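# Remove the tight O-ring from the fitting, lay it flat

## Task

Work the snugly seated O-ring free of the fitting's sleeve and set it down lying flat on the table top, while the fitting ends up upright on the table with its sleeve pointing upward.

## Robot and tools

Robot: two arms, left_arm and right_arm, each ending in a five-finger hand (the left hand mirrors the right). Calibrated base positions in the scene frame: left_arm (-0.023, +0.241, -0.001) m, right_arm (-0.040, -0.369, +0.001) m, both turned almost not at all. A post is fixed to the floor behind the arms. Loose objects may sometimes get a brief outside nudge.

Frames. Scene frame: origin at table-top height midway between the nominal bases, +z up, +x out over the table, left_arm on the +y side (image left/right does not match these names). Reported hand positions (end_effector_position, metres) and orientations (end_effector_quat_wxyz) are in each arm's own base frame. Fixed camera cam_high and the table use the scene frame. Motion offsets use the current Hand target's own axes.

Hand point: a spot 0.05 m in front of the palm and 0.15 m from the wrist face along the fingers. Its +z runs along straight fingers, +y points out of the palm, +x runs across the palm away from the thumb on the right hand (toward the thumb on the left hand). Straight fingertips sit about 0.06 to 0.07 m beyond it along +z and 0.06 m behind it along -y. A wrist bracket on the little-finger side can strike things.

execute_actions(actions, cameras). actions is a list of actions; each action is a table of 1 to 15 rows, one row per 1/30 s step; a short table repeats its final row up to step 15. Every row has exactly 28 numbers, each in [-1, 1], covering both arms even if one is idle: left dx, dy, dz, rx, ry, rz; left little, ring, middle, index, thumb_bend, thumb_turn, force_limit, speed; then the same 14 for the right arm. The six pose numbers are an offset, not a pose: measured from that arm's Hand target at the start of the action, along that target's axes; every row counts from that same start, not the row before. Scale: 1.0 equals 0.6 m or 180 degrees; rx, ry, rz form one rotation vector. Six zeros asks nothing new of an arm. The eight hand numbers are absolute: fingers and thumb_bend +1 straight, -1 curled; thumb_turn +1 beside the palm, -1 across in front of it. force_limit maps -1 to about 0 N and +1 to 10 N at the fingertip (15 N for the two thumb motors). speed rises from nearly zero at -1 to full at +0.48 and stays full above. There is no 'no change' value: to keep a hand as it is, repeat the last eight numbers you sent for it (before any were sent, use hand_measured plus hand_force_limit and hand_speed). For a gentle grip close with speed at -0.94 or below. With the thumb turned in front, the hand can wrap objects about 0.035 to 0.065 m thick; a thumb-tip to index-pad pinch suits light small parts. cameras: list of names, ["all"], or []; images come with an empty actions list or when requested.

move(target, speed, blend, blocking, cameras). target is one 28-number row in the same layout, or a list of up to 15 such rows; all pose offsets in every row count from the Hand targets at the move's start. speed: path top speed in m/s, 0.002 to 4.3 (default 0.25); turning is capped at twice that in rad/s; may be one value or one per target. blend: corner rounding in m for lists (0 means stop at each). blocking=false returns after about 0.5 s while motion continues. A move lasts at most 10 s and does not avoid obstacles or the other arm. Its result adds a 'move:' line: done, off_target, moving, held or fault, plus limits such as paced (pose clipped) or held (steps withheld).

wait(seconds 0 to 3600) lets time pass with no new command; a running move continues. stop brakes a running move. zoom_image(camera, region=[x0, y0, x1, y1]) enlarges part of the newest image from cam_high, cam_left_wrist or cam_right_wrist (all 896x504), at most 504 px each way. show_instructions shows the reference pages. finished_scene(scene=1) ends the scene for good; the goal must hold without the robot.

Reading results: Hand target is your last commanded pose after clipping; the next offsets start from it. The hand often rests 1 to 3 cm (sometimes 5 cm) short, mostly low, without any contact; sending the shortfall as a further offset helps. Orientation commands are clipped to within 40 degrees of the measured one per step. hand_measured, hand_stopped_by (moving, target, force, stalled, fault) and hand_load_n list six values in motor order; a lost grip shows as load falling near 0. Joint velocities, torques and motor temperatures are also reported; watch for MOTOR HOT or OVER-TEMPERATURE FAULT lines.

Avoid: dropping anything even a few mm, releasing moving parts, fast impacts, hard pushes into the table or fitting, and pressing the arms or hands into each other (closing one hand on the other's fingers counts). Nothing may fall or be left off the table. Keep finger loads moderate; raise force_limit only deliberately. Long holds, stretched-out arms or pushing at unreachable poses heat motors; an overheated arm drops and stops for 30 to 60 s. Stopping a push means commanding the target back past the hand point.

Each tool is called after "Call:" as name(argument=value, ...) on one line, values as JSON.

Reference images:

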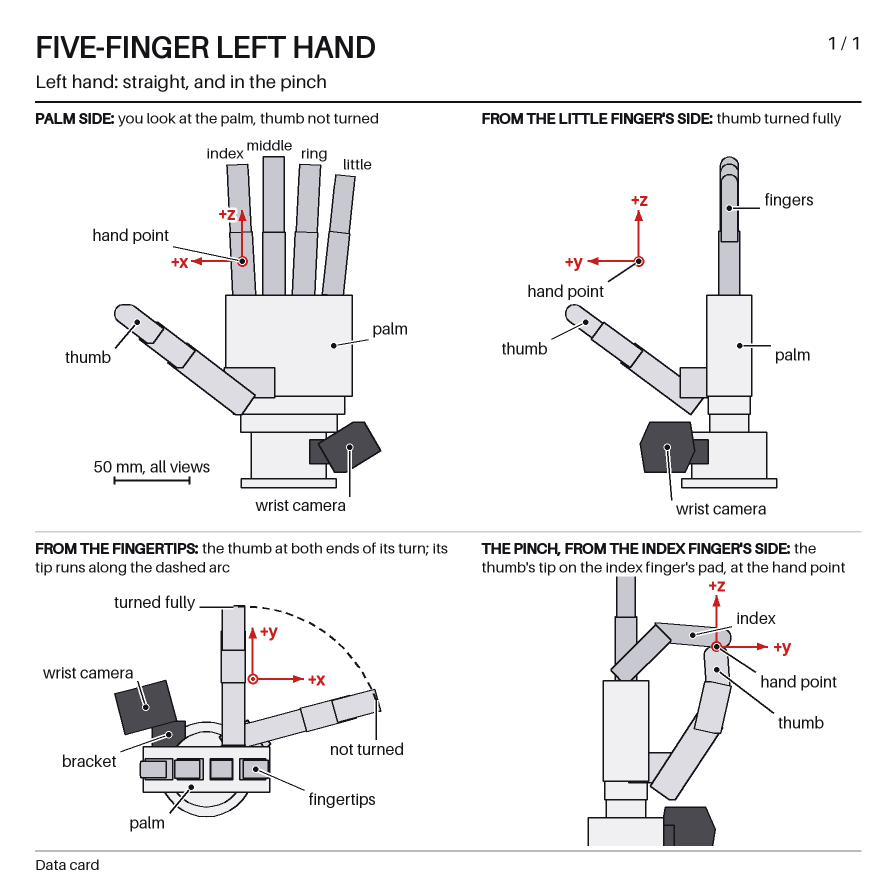

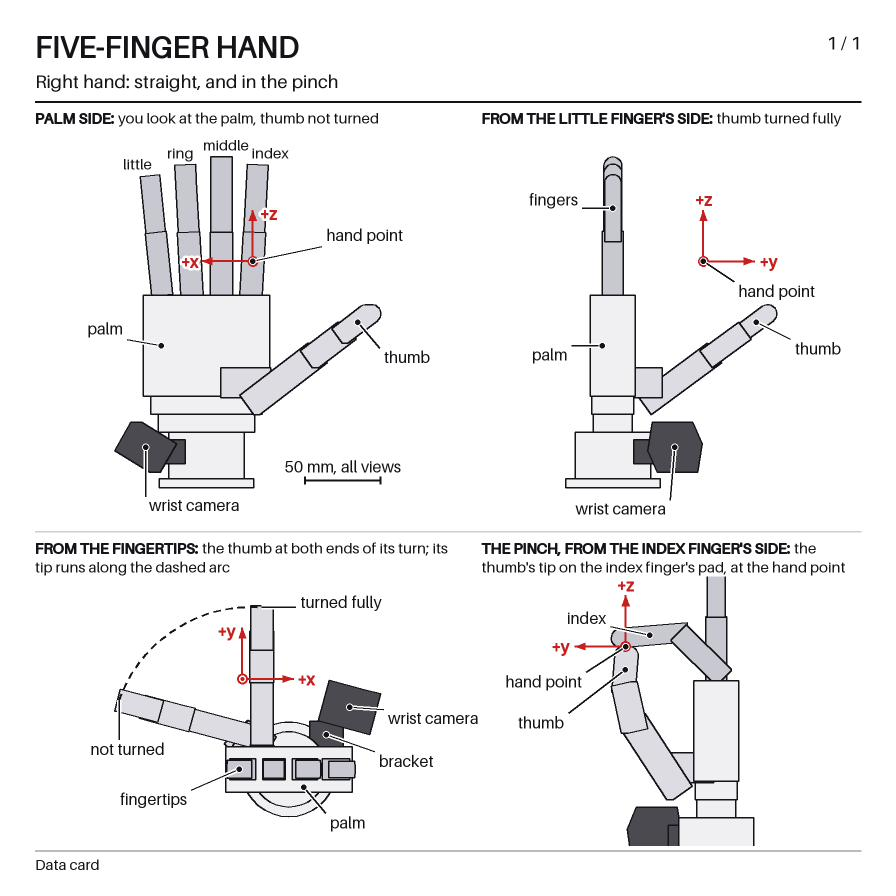

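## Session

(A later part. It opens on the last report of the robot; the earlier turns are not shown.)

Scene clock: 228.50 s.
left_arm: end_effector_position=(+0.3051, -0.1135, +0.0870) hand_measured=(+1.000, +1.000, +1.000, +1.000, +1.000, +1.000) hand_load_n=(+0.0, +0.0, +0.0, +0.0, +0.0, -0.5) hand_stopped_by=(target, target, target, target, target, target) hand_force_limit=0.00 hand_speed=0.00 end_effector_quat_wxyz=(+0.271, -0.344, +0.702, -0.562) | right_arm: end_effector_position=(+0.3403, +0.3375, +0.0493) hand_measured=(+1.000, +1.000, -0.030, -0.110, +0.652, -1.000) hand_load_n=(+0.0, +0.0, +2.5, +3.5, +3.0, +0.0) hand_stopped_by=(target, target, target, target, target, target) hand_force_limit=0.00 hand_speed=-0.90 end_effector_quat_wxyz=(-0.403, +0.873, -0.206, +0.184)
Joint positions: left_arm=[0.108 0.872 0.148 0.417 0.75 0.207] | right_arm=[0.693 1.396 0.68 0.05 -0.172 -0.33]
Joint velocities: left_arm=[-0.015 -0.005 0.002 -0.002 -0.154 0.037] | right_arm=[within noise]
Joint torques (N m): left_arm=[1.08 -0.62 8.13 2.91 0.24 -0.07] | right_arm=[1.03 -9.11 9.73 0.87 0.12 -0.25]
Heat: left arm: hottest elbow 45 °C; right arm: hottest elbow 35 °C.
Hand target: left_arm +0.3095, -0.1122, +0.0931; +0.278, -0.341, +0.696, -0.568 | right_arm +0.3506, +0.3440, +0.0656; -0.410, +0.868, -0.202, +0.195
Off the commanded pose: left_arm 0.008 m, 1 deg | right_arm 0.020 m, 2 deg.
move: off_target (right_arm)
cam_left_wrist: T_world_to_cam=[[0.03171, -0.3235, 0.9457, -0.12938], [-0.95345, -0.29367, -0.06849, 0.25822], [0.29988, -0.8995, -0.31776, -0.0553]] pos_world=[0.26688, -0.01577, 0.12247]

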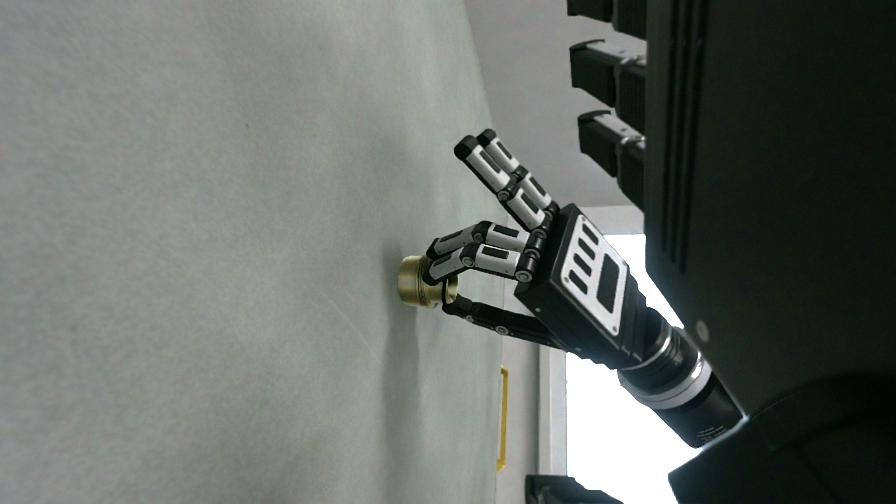

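Call:
move(target=[0,0,0,0,0,0,1,1,1,1,1,1,0,0,0.005,-0.02,-0.007,0,0,0,1,1,-0.03,-0.11,0.65,-1,0.0,-0.9], speed=0.04, cameras=["cam_left_wrist"])

Call:
zoom_image(camera="cam_left_wrist", region=[370, 200, 510, 320])

Scene clock: 229.90 s.
left_arm: end_effector_position=(+0.3051, -0.1135, +0.0870) hand_measured=(+1.000, +1.000, +1.000, +1.000, +1.000, +1.000) hand_load_n=(+0.0, +0.0, +0.0, +0.0, +0.0, -0.5) hand_stopped_by=(target, target, target, target, target, target) hand_force_limit=0.00 hand_speed=0.00 end_effector_quat_wxyz=(+0.271, -0.344, +0.702, -0.562) | right_arm: end_effector_position=(+0.3386, +0.3342, +0.0508) hand_measured=(+1.000, +1.000, -0.030, -0.110, +0.652, -1.000) hand_load_n=(+0.0, +0.0, +1.0, +3.5, +3.0, +0.0) hand_stopped_by=(target, target, target, target, target, target) hand_force_limit=0.00 hand_speed=-0.90 end_effector_quat_wxyz=(-0.391, +0.878, -0.211, +0.179)
Joint positions: left_arm=[0.108 0.872 0.148 0.417 0.75 0.207] | right_arm=[0.693 1.388 0.694 0.001 -0.164 -0.33]
Joint torques (N m): left_arm=[0.62 0.03 8.2 2.84 0.28 -0.06] | right_arm=[1.08 -9.7 10.81 1.09 0.09 -0.24]
Heat: left arm: hottest elbow 45 °C; right arm: hottest elbow 35 °C.
Hand target: left_arm +0.3095, -0.1122, +0.0931; +0.278, -0.341, +0.696, -0.568 | right_arm +0.3533, +0.3468, +0.0781; -0.410, +0.868, -0.202, +0.195
Off the commanded pose: left_arm 0.008 m, 1 deg | right_arm 0.034 m, 3 deg.
move: off_target (right_arm)
cam_left_wrist: T_world_to_cam=[[0.03171, -0.3235, 0.9457, -0.12938], [-0.95345, -0.29367, -0.06849, 0.25822], [0.29988, -0.8995, -0.31776, -0.0553]] pos_world=[0.26688, -0.01577, 0.12247]

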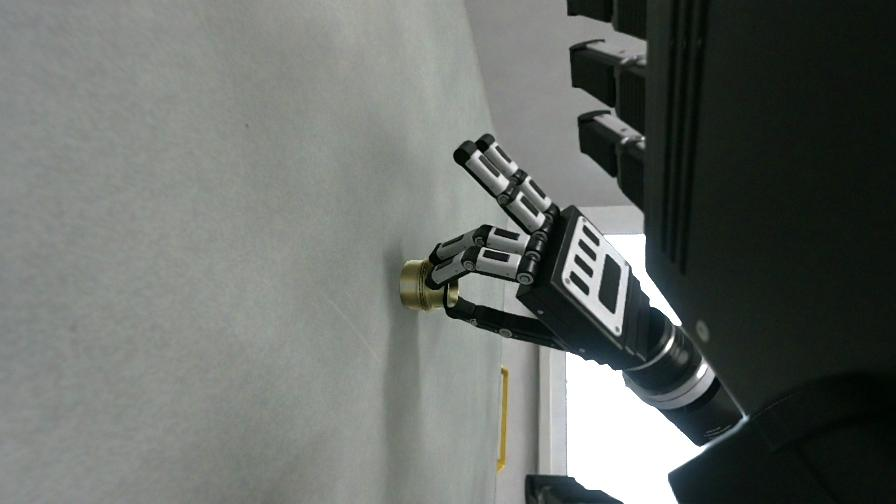

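Scaled by 3.600.

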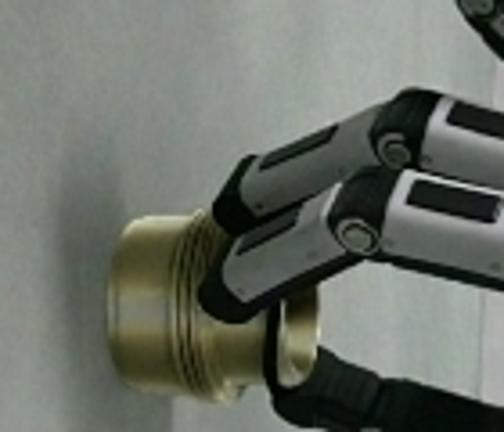

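Call:
move(target=[0,0,0,0,0,0,1,1,1,1,1,1,0,0,0.005,-0.018,-0.005,0,0,0,1,1,-0.03,-0.11,0.65,-1,0.0,-0.9], speed=0.04, cameras=["cam_left_wrist","cam_right_wrist"])

Call:
zoom_image(camera="cam_left_wrist", region=[370, 200, 510, 320])

Call:
zoom_image(camera="cam_right_wrist", region=[400, 90, 680, 310])

Scene clock: 231.07 s.
left_arm: end_effector_position=(+0.3051, -0.1135, +0.0870) hand_measured=(+1.000, +1.000, +1.000, +1.000, +1.000, +1.000) hand_load_n=(+0.0, +0.0, +0.0, +0.0, +0.0, -0.5) hand_stopped_by=(target, target, target, target, target, target) hand_force_limit=0.00 hand_speed=0.00 end_effector_quat_wxyz=(+0.271, -0.344, +0.702, -0.562) | right_arm: end_effector_position=(+0.3378, +0.3332, +0.0542) hand_measured=(+1.000, +1.000, -0.030, -0.110, +0.652, -1.000) hand_load_n=(+0.0, +0.0, +0.5, +3.0, +2.0, +0.0) hand_stopped_by=(target, target, target, target, target, target) hand_force_limit=0.00 hand_speed=-0.90 end_effector_quat_wxyz=(-0.384, +0.881, -0.213, +0.175)
Joint positions: left_arm=[0.108 0.872 0.148 0.417 0.75 0.207] | right_arm=[0.693 1.382 0.71 -0.039 -0.163 -0.33]
Joint torques (N m): left_arm=[1.03 -0.56 8.13 2.82 0.29 -0.05] | right_arm=[1.2 -10.11 11.69 1.28 0.04 -0.24]
Heat: left arm: hottest elbow 45 °C; right arm: hottest elbow 35 °C.
Hand target: left_arm +0.3095, -0.1122, +0.0931; +0.278, -0.341, +0.696, -0.568 | right_arm +0.3564, +0.3497, +0.0889; -0.410, +0.868, -0.202, +0.195
Off the commanded pose: left_arm 0.008 m, 1 deg | right_arm 0.043 m, 4 deg.
move: off_target (right_arm)
cam_left_wrist: T_world_to_cam=[[0.03171, -0.3235, 0.9457, -0.12938], [-0.95345, -0.29367, -0.06849, 0.25822], [0.29988, -0.8995, -0.31776, -0.0553]] pos_world=[0.26688, -0.01577, 0.12247]
cam_right_wrist: T_world_to_cam=[[0.00821, -0.71814, -0.69585, 0.27563], [-0.99549, -0.07163, 0.06217, 0.34724], [-0.09449, 0.6922, -0.71549, -0.04106]] pos_world=[0.33953, 0.25124, 0.14083]

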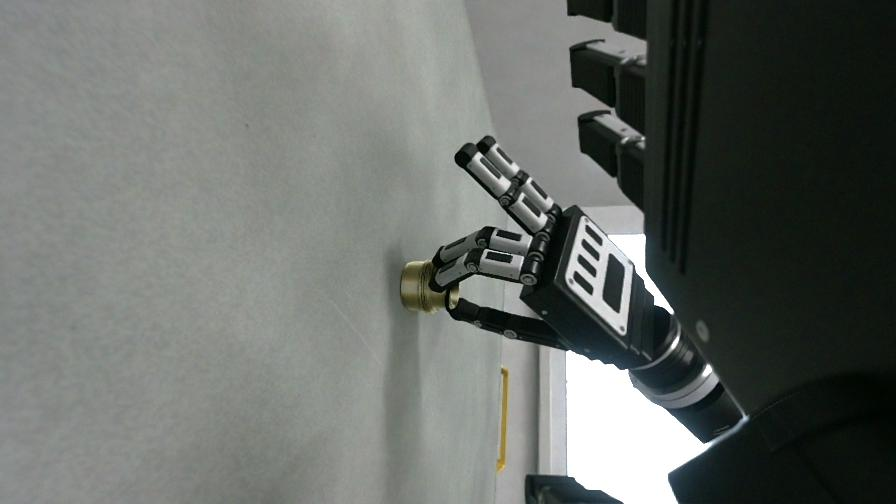

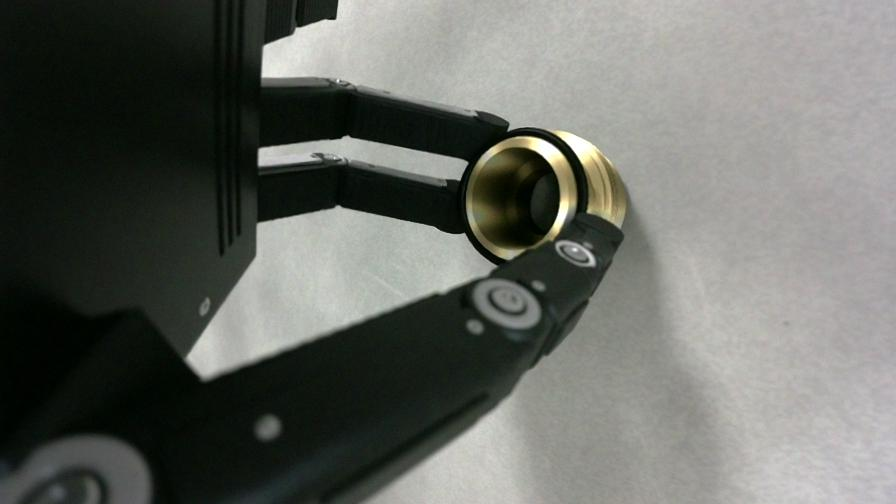

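Scaled by 3.600.

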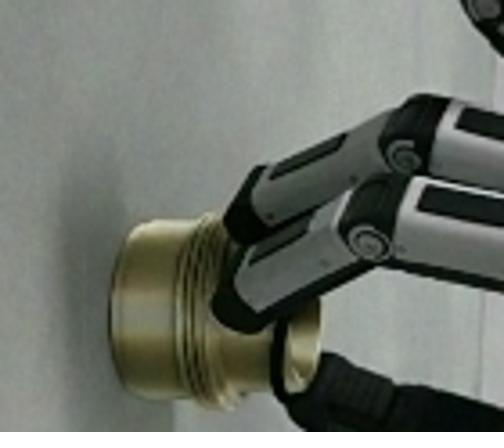

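Scaled by 1.800.

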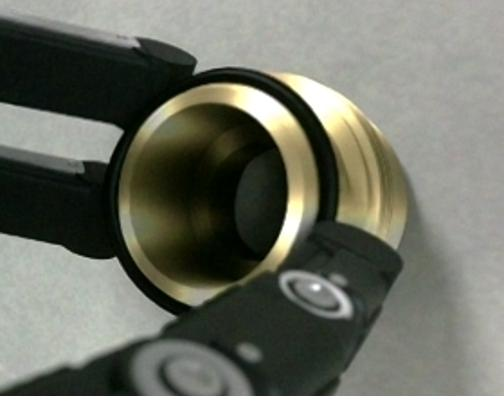

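Call:
move(target=[0,0,0,0,0,0,1,1,1,1,1,1,0,0,0.003,-0.016,-0.006,0,0,0,1,1,-0.03,-0.11,0.65,-1,0.0,-0.9], speed=0.04, cameras=["cam_left_wrist","cam_right_wrist"])

Call:
zoom_image(camera="cam_left_wrist", region=[370, 200, 510, 320])

Call:
zoom_image(camera="cam_right_wrist", region=[400, 90, 680, 310])

Scene clock: 232.37 s.
left_arm: end_effector_position=(+0.3051, -0.1135, +0.0870) hand_measured=(+1.000, +1.000, +1.000, +1.000, +1.000, +1.000) hand_load_n=(+0.0, +0.0, +0.0, +0.0, +0.0, +0.0) hand_stopped_by=(target, target, target, target, target, target) hand_force_limit=0.00 hand_speed=0.00 end_effector_quat_wxyz=(+0.271, -0.344, +0.702, -0.562) | right_arm: end_effector_position=(+0.3451, +0.3392, +0.0736) hand_measured=(+1.000, +1.000, -0.030, -0.110, +0.652, -1.000) hand_load_n=(-0.5, +0.0, +0.0, +0.0, +0.0, +0.0) hand_stopped_by=(target, target, target, target, target, target) hand_force_limit=0.00 hand_speed=-0.90 end_effector_quat_wxyz=(-0.392, +0.877, -0.211, +0.181)
Joint positions: left_arm=[0.108 0.872 0.148 0.417 0.75 0.207] | right_arm=[0.693 1.362 0.742 -0.068 -0.163 -0.33]
Joint torques (N m): left_arm=[0.91 -0.09 8.23 2.77 0.29 -0.07] | right_arm=[1.26 -9.23 11.17 1.18 0.07 -0.22]
Heat: left arm: hottest elbow 45 °C; right arm: hottest elbow 36 °C.
Hand target: left_arm +0.3095, -0.1122, +0.0931; +0.278, -0.341, +0.696, -0.568 | right_arm +0.3579, +0.3521, +0.0989; -0.410, +0.868, -0.202, +0.195
Off the commanded pose: left_arm 0.008 m, 1 deg | right_arm 0.031 m, 3 deg.
move: off_target (right_arm)
cam_left_wrist: T_world_to_cam=[[0.03171, -0.3235, 0.9457, -0.12938], [-0.95345, -0.29367, -0.06849, 0.25822], [0.29988, -0.8995, -0.31776, -0.0553]] pos_world=[0.26688, -0.01577, 0.12247]
cam_right_wrist: T_world_to_cam=[[0.02066, -0.70787, -0.70604, 0.28633], [-0.99643, -0.07242, 0.04344, 0.35567], [-0.08188, 0.70262, -0.70683, -0.03921]] pos_world=[0.34527, 0.25599, 0.159]

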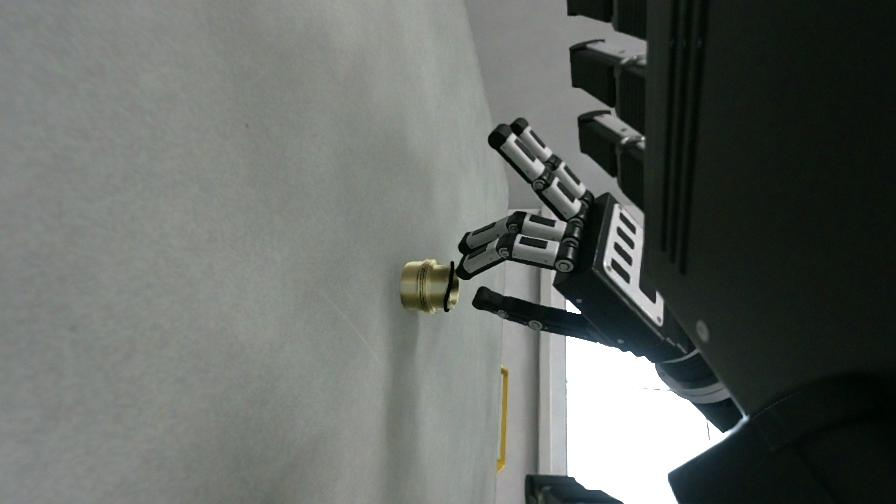

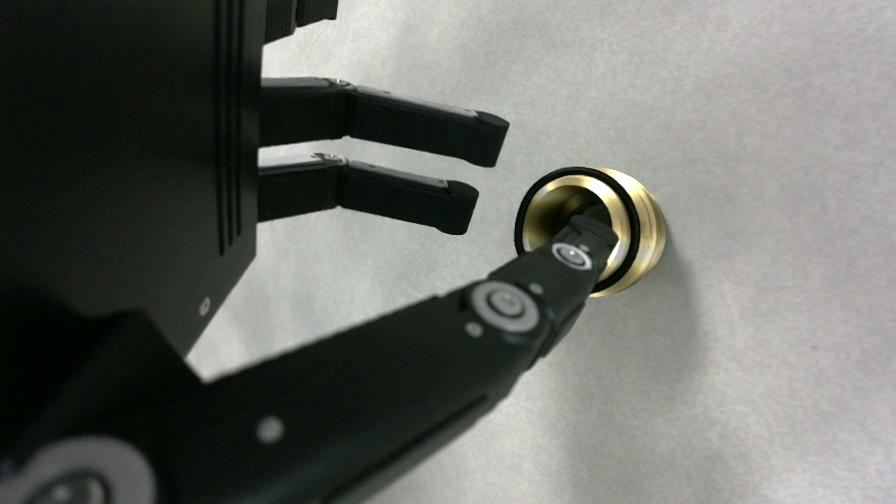

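Scaled by 3.600.

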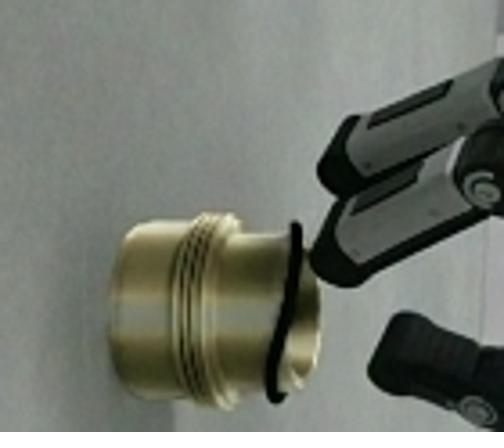

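Scaled by 1.800.

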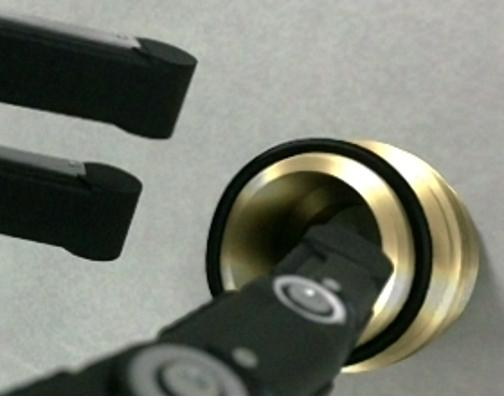

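Call:
execute_actions(actions=[])

Scene clock: 233.37 s.
left_arm: end_effector_position=(+0.3051, -0.1135, +0.0870) hand_measured=(+1.000, +1.000, +1.000, +1.000, +1.000, +1.000) hand_load_n=(+0.0, +0.0, +0.0, -0.5, +0.0, +0.0) hand_stopped_by=(target, target, target, target, target, target) hand_force_limit=0.00 hand_speed=0.00 end_effector_quat_wxyz=(+0.271, -0.344, +0.702, -0.562) | right_arm: end_effector_position=(+0.3451, +0.3392, +0.0736) hand_measured=(+1.000, +1.000, -0.030, -0.110, +0.652, -1.000) hand_load_n=(+0.0, +0.0, +0.0, +0.0, +0.0, +0.5) hand_stopped_by=(target, target, target, target, target, target) hand_force_limit=0.00 hand_speed=-0.90 end_effector_quat_wxyz=(-0.392, +0.877, -0.211, +0.181)
Joint positions: left_arm=[0.108 0.872 0.148 0.417 0.75 0.207] | right_arm=[0.693 1.362 0.742 -0.068 -0.163 -0.33]
Joint velocities: within noise
Joint torques (N m): left_arm=[1.03 -0.32 8.08 2.85 0.28 -0.04] | right_arm=[1.26 -9.23 11.15 1.18 0.07 -0.22]
Motor temperatures (°C): left_arm=[34 31 44 33 29 33] | right_arm=[32 32 36 34 27 32]
Heat: left arm: hottest elbow 44 °C; right arm: hottest elbow 36 °C.
Hand target: left_arm +0.3095, -0.1122, +0.0931; +0.278, -0.341, +0.696, -0.568 | right_arm +0.3579, +0.3521, +0.0989; -0.410, +0.868, -0.202, +0.195
Off the commanded pose: left_arm 0.008 m, 1 deg | right_arm 0.031 m, 3 deg.
camera_calibration:
cam_left_wrist: T_world_to_cam=[[0.03171, -0.3235, 0.9457, -0.12938], [-0.95345, -0.29367, -0.06849, 0.25822], [0.29988, -0.8995, -0.31776, -0.0553]] pos_world=[0.26688, -0.01577, 0.12247]
cam_right_wrist: T_world_to_cam=[[0.02066, -0.70787, -0.70604, 0.28633], [-0.99643, -0.07242, 0.04344, 0.35567], [-0.08188, 0.70262, -0.70683, -0.03921]] pos_world=[0.34527, 0.25599, 0.159]

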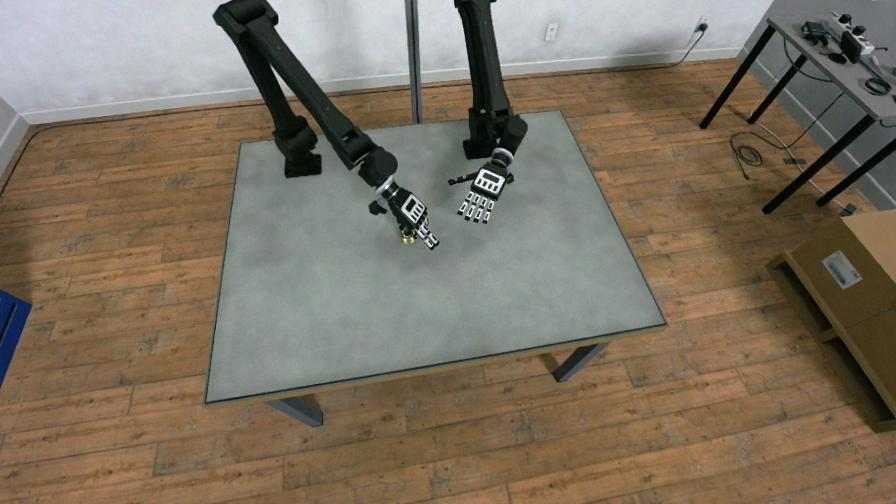

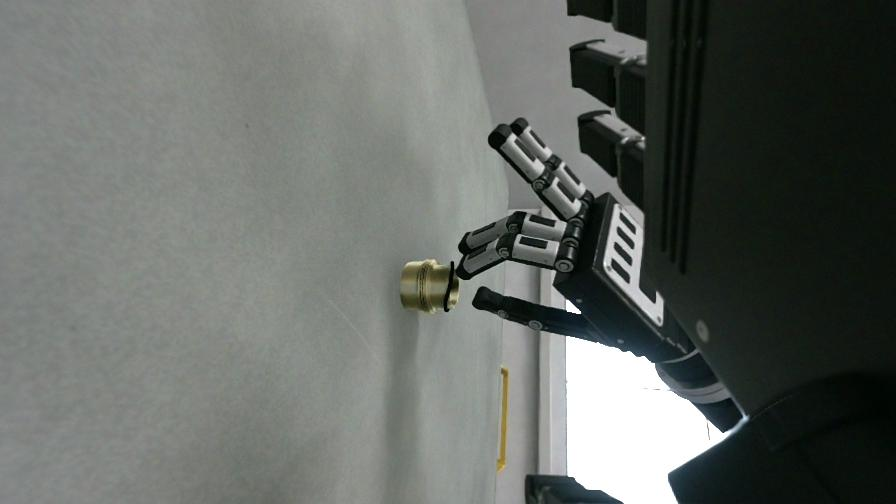

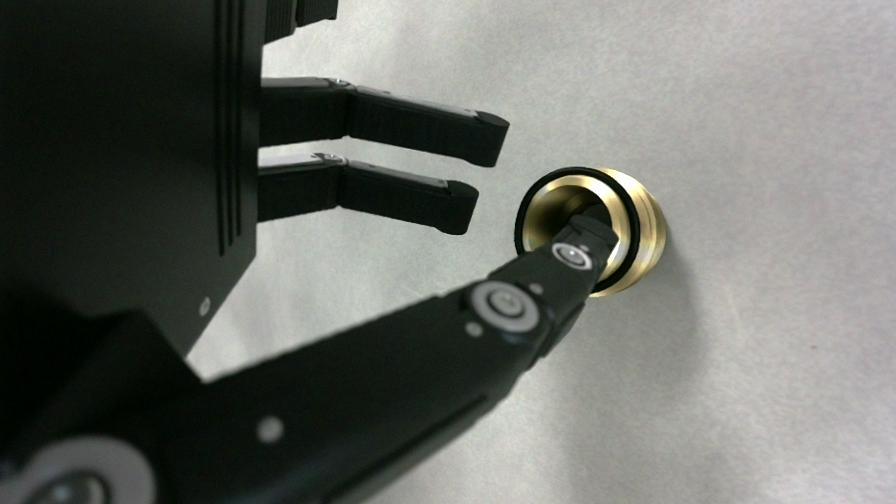

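Call:
zoom_image(camera="cam_left_wrist", region=[370, 220, 510, 330])

Call:
zoom_image(camera="cam_right_wrist", region=[440, 120, 720, 320])

Scaled by 3.600.

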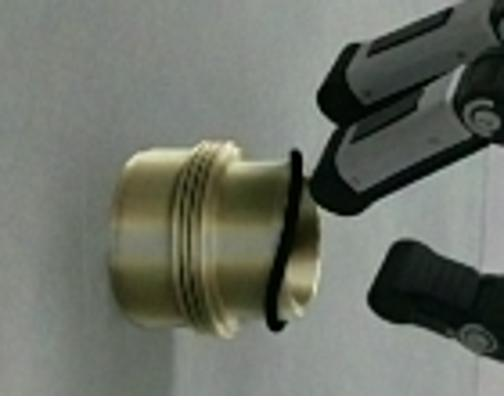

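Scaled by 1.800.

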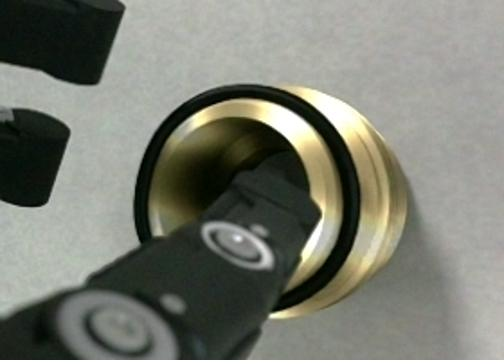

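Call:
move(target=[0,0,0,0,0,0,1,1,1,1,1,1,0,0,-0.0138,0.0588,-0.0153,0,0,0,1,1,0.2,0.15,0.85,-1,0.0,-0.5], speed=0.05, cameras=["cam_left_wrist","cam_right_wrist"])

Scene clock: 239.37 s.
left_arm: end_effector_position=(+0.3051, -0.1135, +0.0870) hand_measured=(+1.000, +1.000, +1.000, +1.000, +1.000, +1.000) hand_load_n=(+0.0, +0.0, +0.0, +0.0, +0.0, +0.0) hand_stopped_by=(target, target, target, target, target, target) hand_force_limit=0.00 hand_speed=0.00 end_effector_quat_wxyz=(+0.271, -0.344, +0.702, -0.562) | right_arm: end_effector_position=(+0.3314, +0.3290, +0.0625) hand_measured=(+1.000, +1.000, +0.200, +0.150, +0.850, -1.000) hand_load_n=(+0.0, +0.0, +0.0, +0.0, +0.0, +0.0) hand_stopped_by=(target, target, target, target, target, target) hand_force_limit=0.00 hand_speed=-0.50 end_effector_quat_wxyz=(-0.396, +0.876, -0.209, +0.181)
Joint positions: left_arm=[0.108 0.872 0.148 0.417 0.75 0.207] | right_arm=[0.693 1.337 0.679 -0.023 -0.167 -0.33]
Joint torques (N m): left_arm=[1.55 -0.32 8.05 3 0.29 -0.04] | right_arm=[0.09 -9.05 7.5 2.22 -0.15 -0.31]
Heat: left arm: hottest elbow 44 °C; right arm: hottest elbow 36 °C.
Hand target: left_arm +0.3095, -0.1122, +0.0931; +0.278, -0.341, +0.696, -0.568 | right_arm +0.3396, +0.3299, +0.0750; -0.410, +0.868, -0.202, +0.195
Off the commanded pose: left_arm 0.008 m, 1 deg | right_arm 0.015 m, 3 deg.
move: off_target (right_arm)
cam_left_wrist: T_world_to_cam=[[0.03171, -0.3235, 0.9457, -0.12938], [-0.95345, -0.29367, -0.06849, 0.25822], [0.29988, -0.8995, -0.31776, -0.0553]] pos_world=[0.26688, -0.01577, 0.12247]
cam_right_wrist: T_world_to_cam=[[0.02515, -0.70342, -0.71032, 0.26902], [-0.99628, -0.07619, 0.04017, 0.34321], [-0.08237, 0.70668, -0.70273, -0.04243]] pos_world=[0.33167, 0.24537, 0.14749]

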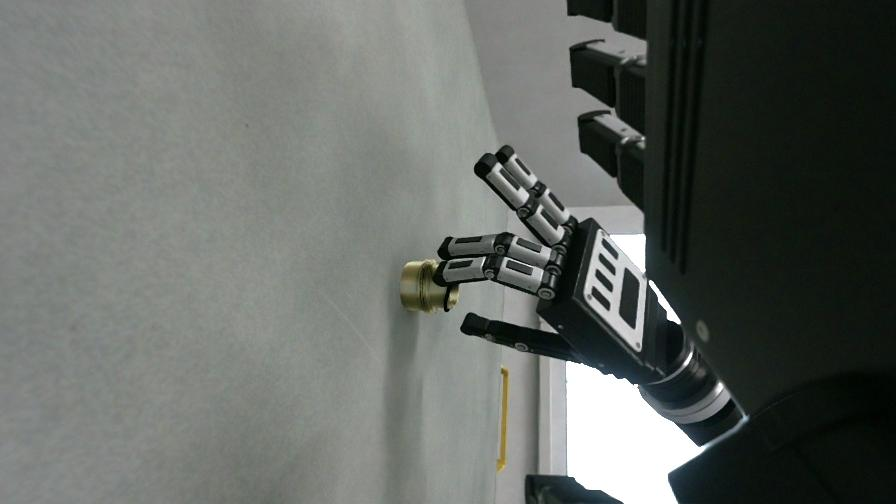

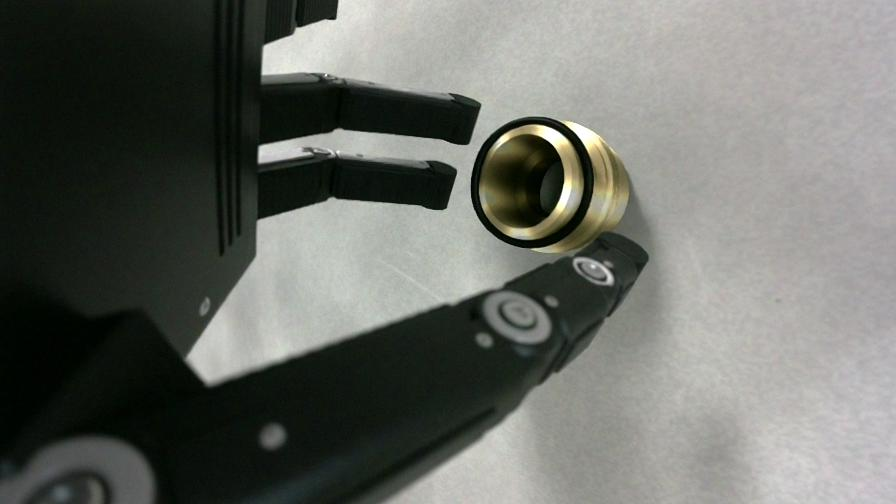

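Call:
move(target=[0,0,0,0,0,0,1,1,1,1,1,1,0,0,-0.006,0.026,0.0173,0,0,0,1,1,0.2,0.15,0.85,-1,0.0,-0.5], speed=0.04, cameras=["cam_left_wrist","cam_right_wrist"])

Scene clock: 240.97 s.
left_arm: end_effector_position=(+0.3051, -0.1135, +0.0870) hand_measured=(+1.000, +1.000, +1.000, +1.000, +1.000, +1.000) hand_load_n=(+0.0, +0.0, +0.0, +0.0, +0.0, +0.0) hand_stopped_by=(target, target, target, target, target, target) hand_force_limit=0.00 hand_speed=0.00 end_effector_quat_wxyz=(+0.271, -0.344, +0.702, -0.562) | right_arm: end_effector_position=(+0.3319, +0.3298, +0.0559) hand_measured=(+1.000, +1.000, +0.200, +0.150, +0.850, -1.000) hand_load_n=(+0.0, +0.0, +0.0, +0.5, +0.0, +0.5) hand_stopped_by=(target, target, target, target, target, target) hand_force_limit=0.00 hand_speed=-0.50 end_effector_quat_wxyz=(-0.406, +0.870, -0.206, +0.188)
Joint positions: left_arm=[0.108 0.872 0.148 0.417 0.75 0.207] | right_arm=[0.693 1.348 0.651 0.043 -0.169 -0.33]
Joint torques (N m): left_arm=[0.73 -0.38 8.06 2.86 0.28 -0.07] | right_arm=[0.09 -7.06 7.25 2.26 -0.15 -0.31]
Heat: left arm: hottest elbow 44 °C; right arm: hottest elbow 37 °C.
Hand target: left_arm +0.3095, -0.1122, +0.0931; +0.278, -0.341, +0.696, -0.568 | right_arm +0.3388, +0.3293, +0.0559; -0.410, +0.868, -0.202, +0.195
Off the commanded pose: left_arm 0.008 m, 1 deg | right_arm 0.007 m, 1 deg.
move: done
cam_left_wrist: T_world_to_cam=[[0.03171, -0.3235, 0.9457, -0.12938], [-0.95345, -0.29367, -0.06849, 0.25822], [0.29988, -0.8995, -0.31776, -0.0553]] pos_world=[0.26688, -0.01577, 0.12247]
cam_right_wrist: T_world_to_cam=[[0.04079, -0.69022, -0.72245, 0.25595], [-0.99679, -0.07794, 0.01818, 0.34598], [-0.06885, 0.71939, -0.69119, -0.05697]] pos_world=[0.33051, 0.24461, 0.13924]

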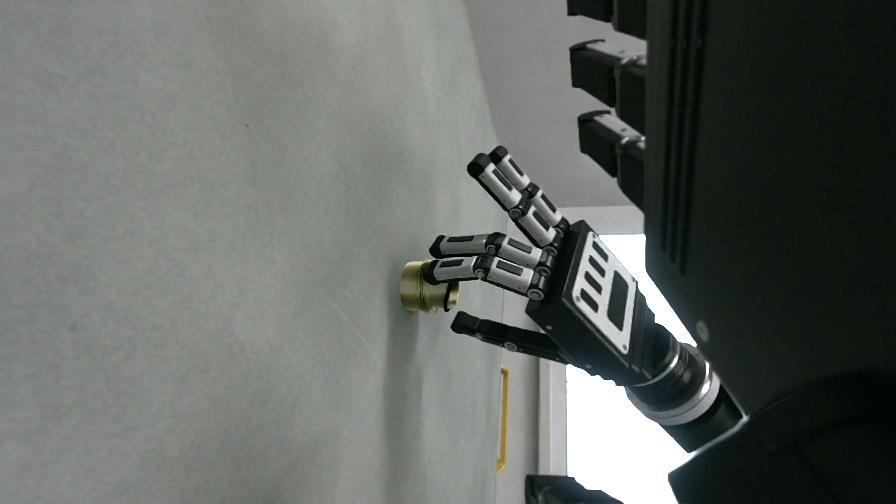

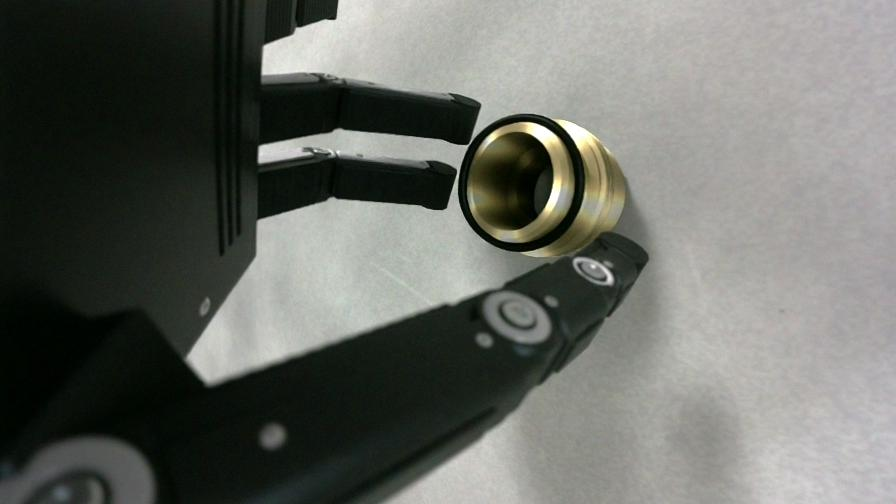

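Call:
move(target=[0,0,0,0,0,0,1,1,1,1,1,1,0,0,0.0018,0.0088,0.007,0,0,0,1,1,0.2,0.15,0.85,-1,0.0,-0.5], speed=0.04, cameras=["cam_left_wrist","cam_right_wrist"])

Call:
zoom_image(camera="cam_left_wrist", region=[370, 220, 510, 330])

Scene clock: 242.27 s.
left_arm: end_effector_position=(+0.3051, -0.1135, +0.0870) hand_measured=(+1.000, +1.000, +1.000, +1.000, +1.000, +1.000) hand_load_n=(+0.0, +0.0, +0.0, +0.0, +0.0, +0.0) hand_stopped_by=(target, target, target, target, target, target) hand_force_limit=0.00 hand_speed=0.00 end_effector_quat_wxyz=(+0.271, -0.344, +0.702, -0.562) | right_arm: end_effector_position=(+0.3341, +0.3289, +0.0493) hand_measured=(+1.000, +1.000, +0.200, +0.150, +0.850, -1.000) hand_load_n=(+0.0, +0.0, +0.0, +0.0, +0.0, +0.0) hand_stopped_by=(target, target, target, target, target, target) hand_force_limit=0.00 hand_speed=-0.50 end_effector_quat_wxyz=(-0.406, +0.870, -0.207, +0.187)
Joint positions: left_arm=[0.108 0.872 0.148 0.417 0.75 0.207] | right_arm=[0.687 1.367 0.647 0.064 -0.174 -0.331]
Joint torques (N m): left_arm=[1.14 -0.15 8.06 2.73 0.28 -0.04] | right_arm=[0.03 -7.18 7.17 2.26 -0.15 -0.32]
Heat: left arm: hottest elbow 44 °C; right arm: hottest elbow 37 °C.
Hand target: left_arm +0.3095, -0.1122, +0.0931; +0.278, -0.341, +0.696, -0.568 | right_arm +0.3409, +0.3283, +0.0495; -0.410, +0.868, -0.202, +0.195
Off the commanded pose: left_arm 0.008 m, 1 deg | right_arm 0.007 m, 1 deg.
move: done
cam_left_wrist: T_world_to_cam=[[0.03171, -0.3235, 0.9457, -0.12938], [-0.95345, -0.29367, -0.06849, 0.25822], [0.29988, -0.8995, -0.31776, -0.0553]] pos_world=[0.26688, -0.01577, 0.12247]
cam_right_wrist: T_world_to_cam=[[0.03827, -0.68993, -0.72286, 0.25122], [-0.99687, -0.07643, 0.02017, 0.34771], [-0.06916, 0.71983, -0.6907, -0.06073]] pos_world=[0.33281, 0.24361, 0.13264]

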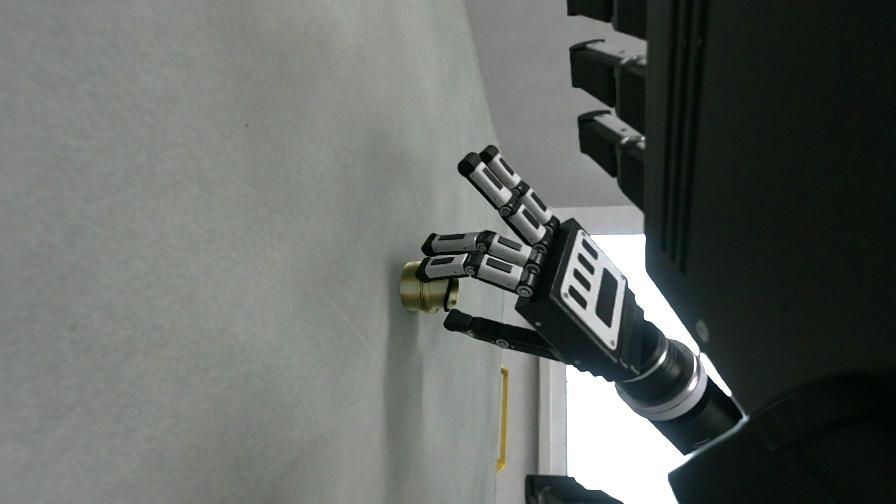

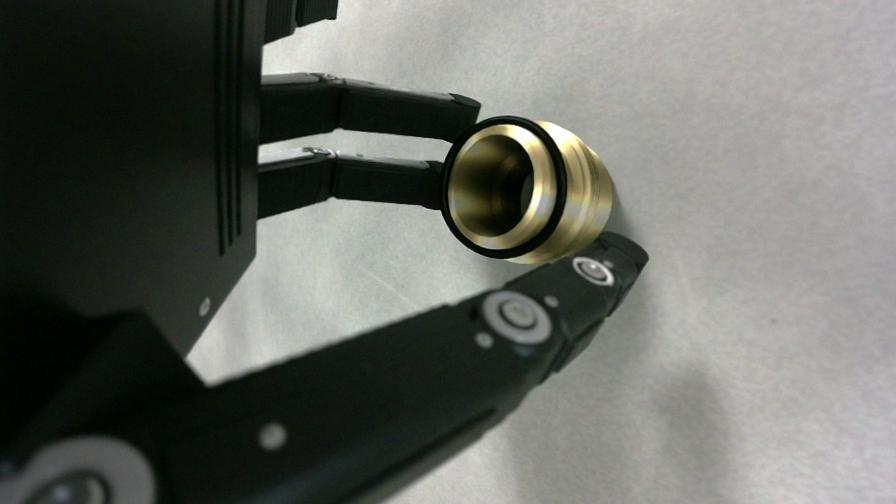

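Scaled by 3.600.

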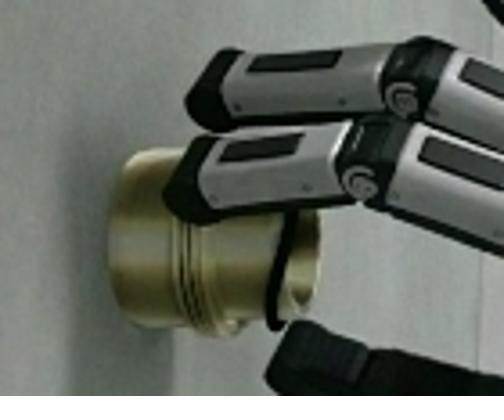

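Call:
move(target=[0,0,0,0,0,0,1,1,1,1,1,1,0,0,0.0003,0.0022,0.0016,0,0,0,1,1,-0.05,-0.1,0.66,-1,-0.4,-0.85], speed=0.04, cameras=["cam_left_wrist","cam_right_wrist"])

Call:
zoom_image(camera="cam_left_wrist", region=[370, 220, 510, 330])

Call:
zoom_image(camera="cam_right_wrist", region=[400, 100, 680, 300])

Scene clock: 244.33 s.
left_arm: end_effector_position=(+0.3051, -0.1135, +0.0870) hand_measured=(+1.000, +1.000, +1.000, +1.000, +1.000, +1.000) hand_load_n=(+0.0, +0.0, +0.0, +0.0, +0.0, -0.5) hand_stopped_by=(target, target, target, target, target, target) hand_force_limit=0.00 hand_speed=0.00 end_effector_quat_wxyz=(+0.271, -0.344, +0.702, -0.562) | right_arm: end_effector_position=(+0.3364, +0.3310, +0.0513) hand_measured=(+1.000, +1.000, -0.050, -0.100, +0.662, -1.000) hand_load_n=(+0.0, +0.0, +3.0, +0.5, +2.0, +0.0) hand_stopped_by=(target, target, target, target, target, target) hand_force_limit=-0.40 hand_speed=-0.85 end_effector_quat_wxyz=(-0.411, +0.868, -0.205, +0.191)
Joint positions: left_arm=[0.108 0.872 0.148 0.417 0.75 0.207] | right_arm=[0.687 1.368 0.647 0.079 -0.175 -0.333]
Joint torques (N m): left_arm=[0.79 -0.09 8.01 2.86 0.27 -0.04] | right_arm=[0.03 -7.12 7.02 1.94 -0.09 -0.31]
Heat: left arm: hottest elbow 44 °C; right arm: hottest elbow 37 °C.
Hand target: left_arm +0.3095, -0.1122, +0.0931; +0.278, -0.341, +0.696, -0.568 | right_arm +0.3412, +0.3280, +0.0479; -0.410, +0.868, -0.202, +0.195
Off the commanded pose: left_arm 0.008 m, 1 deg | right_arm 0.007 m, 1 deg.
move: done
cam_left_wrist: T_world_to_cam=[[0.03171, -0.3235, 0.9457, -0.12938], [-0.95345, -0.29367, -0.06849, 0.25822], [0.29988, -0.8995, -0.31776, -0.0553]] pos_world=[0.26688, -0.01577, 0.12247]
cam_right_wrist: T_world_to_cam=[[0.04777, -0.68352, -0.72837, 0.24894], [-0.99687, -0.07865, 0.00843, 0.35147], [-0.06304, 0.72568, -0.68514, -0.06502]] pos_world=[0.33438, 0.24498, 0.13382]

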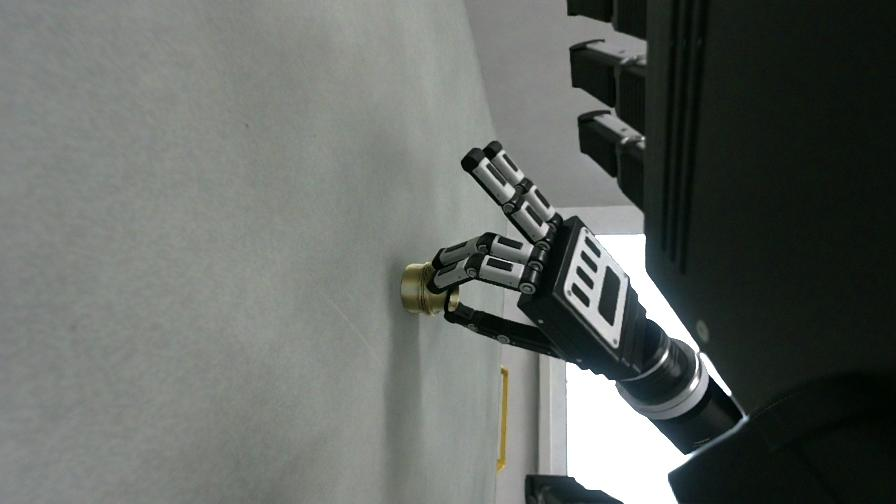

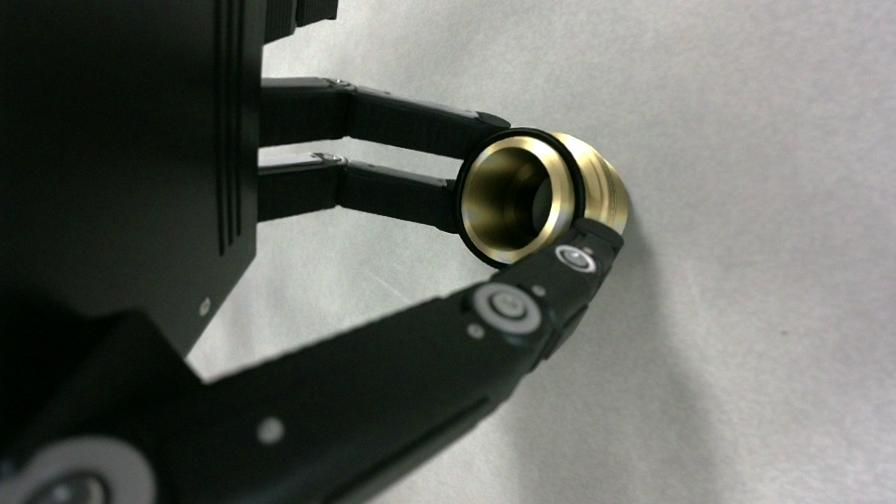

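Scaled by 3.600.

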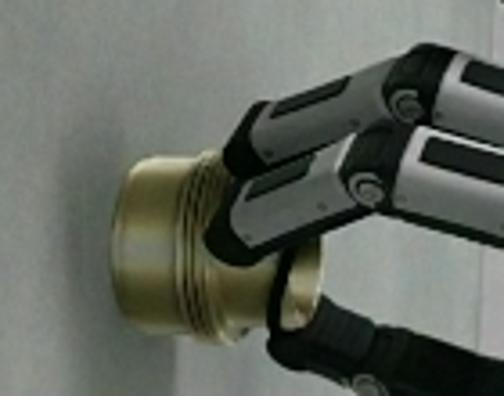

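Scaled by 1.800.

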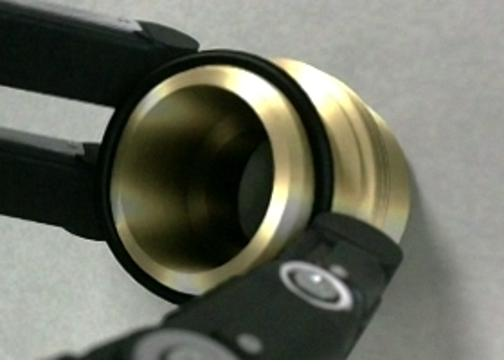

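Call:
move(target=[0,0,0,0,0,0,1,1,1,1,1,1,0,0,0.0048,-0.0219,-0.0163,0,0,0,1,1,-0.05,-0.12,0.65,-1,-0.4,-0.85], speed=0.04, cameras=["cam_left_wrist","cam_right_wrist"])

Call:
zoom_image(camera="cam_left_wrist", region=[370, 220, 510, 330])

Scene clock: 245.67 s.
left_arm: end_effector_position=(+0.3051, -0.1135, +0.0870) hand_measured=(+1.000, +1.000, +1.000, +1.000, +1.000, +1.000) hand_load_n=(+0.0, +0.0, +0.0, +0.0, +0.0, -0.5) hand_stopped_by=(target, target, target, target, target, target) hand_force_limit=0.00 hand_speed=0.00 end_effector_quat_wxyz=(+0.271, -0.344, +0.702, -0.562) | right_arm: end_effector_position=(+0.3322, +0.3274, +0.0515) hand_measured=(+1.000, +1.000, -0.050, -0.118, +0.652, -1.000) hand_load_n=(+0.0, -0.5, +3.5, +2.5, +3.0, -0.5) hand_stopped_by=(target, target, target, force, target, target) hand_force_limit=-0.40 hand_speed=-0.85 end_effector_quat_wxyz=(-0.404, +0.872, -0.206, +0.186)
Joint positions: left_arm=[0.108 0.872 0.148 0.417 0.75 0.207] | right_arm=[0.687 1.356 0.647 0.049 -0.175 -0.334]
Joint torques (N m): left_arm=[1.2 -0.67 8.13 2.93 0.3 -0.06] | right_arm=[0.03 -8.82 8.85 0.94 -0.08 -0.3]
Heat: left arm: hottest elbow 44 °C; right arm: hottest elbow 37 °C.
Hand target: left_arm +0.3095, -0.1122, +0.0931; +0.278, -0.341, +0.696, -0.568 | right_arm +0.3413, +0.3280, +0.0645; -0.410, +0.868, -0.202, +0.195
Off the commanded pose: left_arm 0.008 m, 1 deg | right_arm 0.016 m, 1 deg.
move: off_target (right_arm)
cam_left_wrist: T_world_to_cam=[[0.03171, -0.3235, 0.9457, -0.12938], [-0.95345, -0.29367, -0.06849, 0.25822], [0.29988, -0.8995, -0.31776, -0.0553]] pos_world=[0.26688, -0.01577, 0.12247]
cam_right_wrist: T_world_to_cam=[[0.03872, -0.69256, -0.72032, 0.25241], [-0.99659, -0.07932, 0.02269, 0.34636], [-0.07286, 0.71699, -0.69327, -0.05598]] pos_world=[0.33132, 0.24242, 0.13515]

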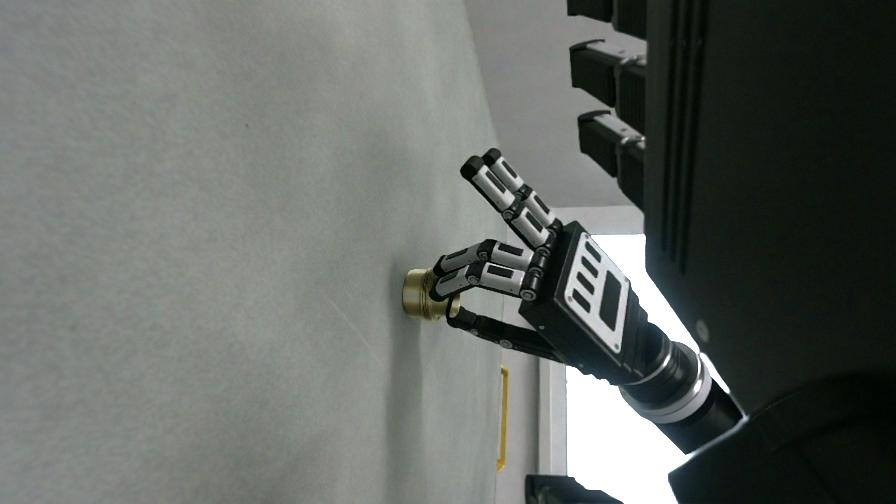

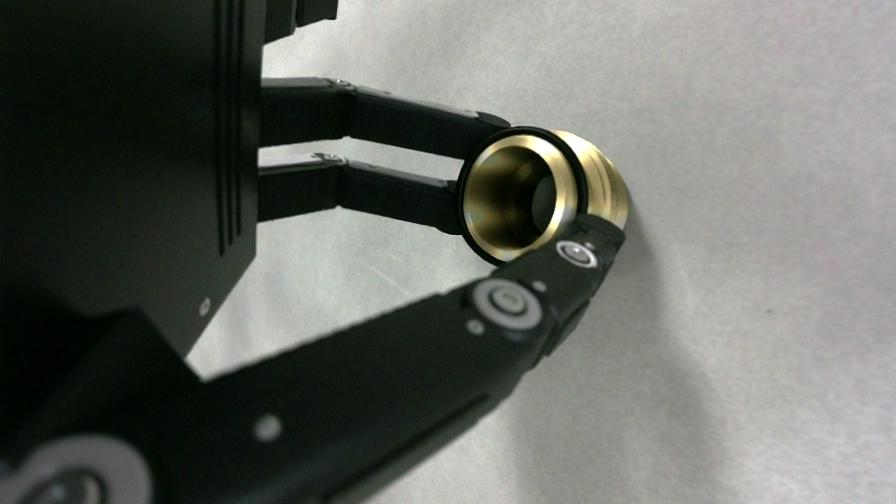

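Scaled by 3.600.

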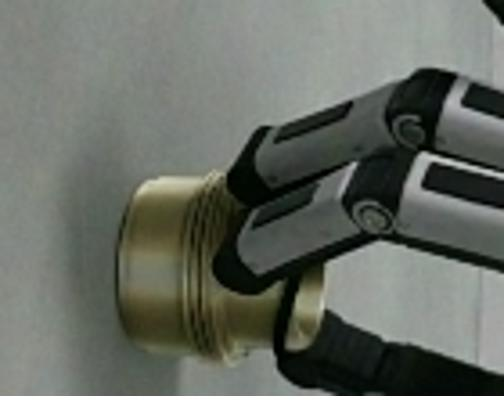

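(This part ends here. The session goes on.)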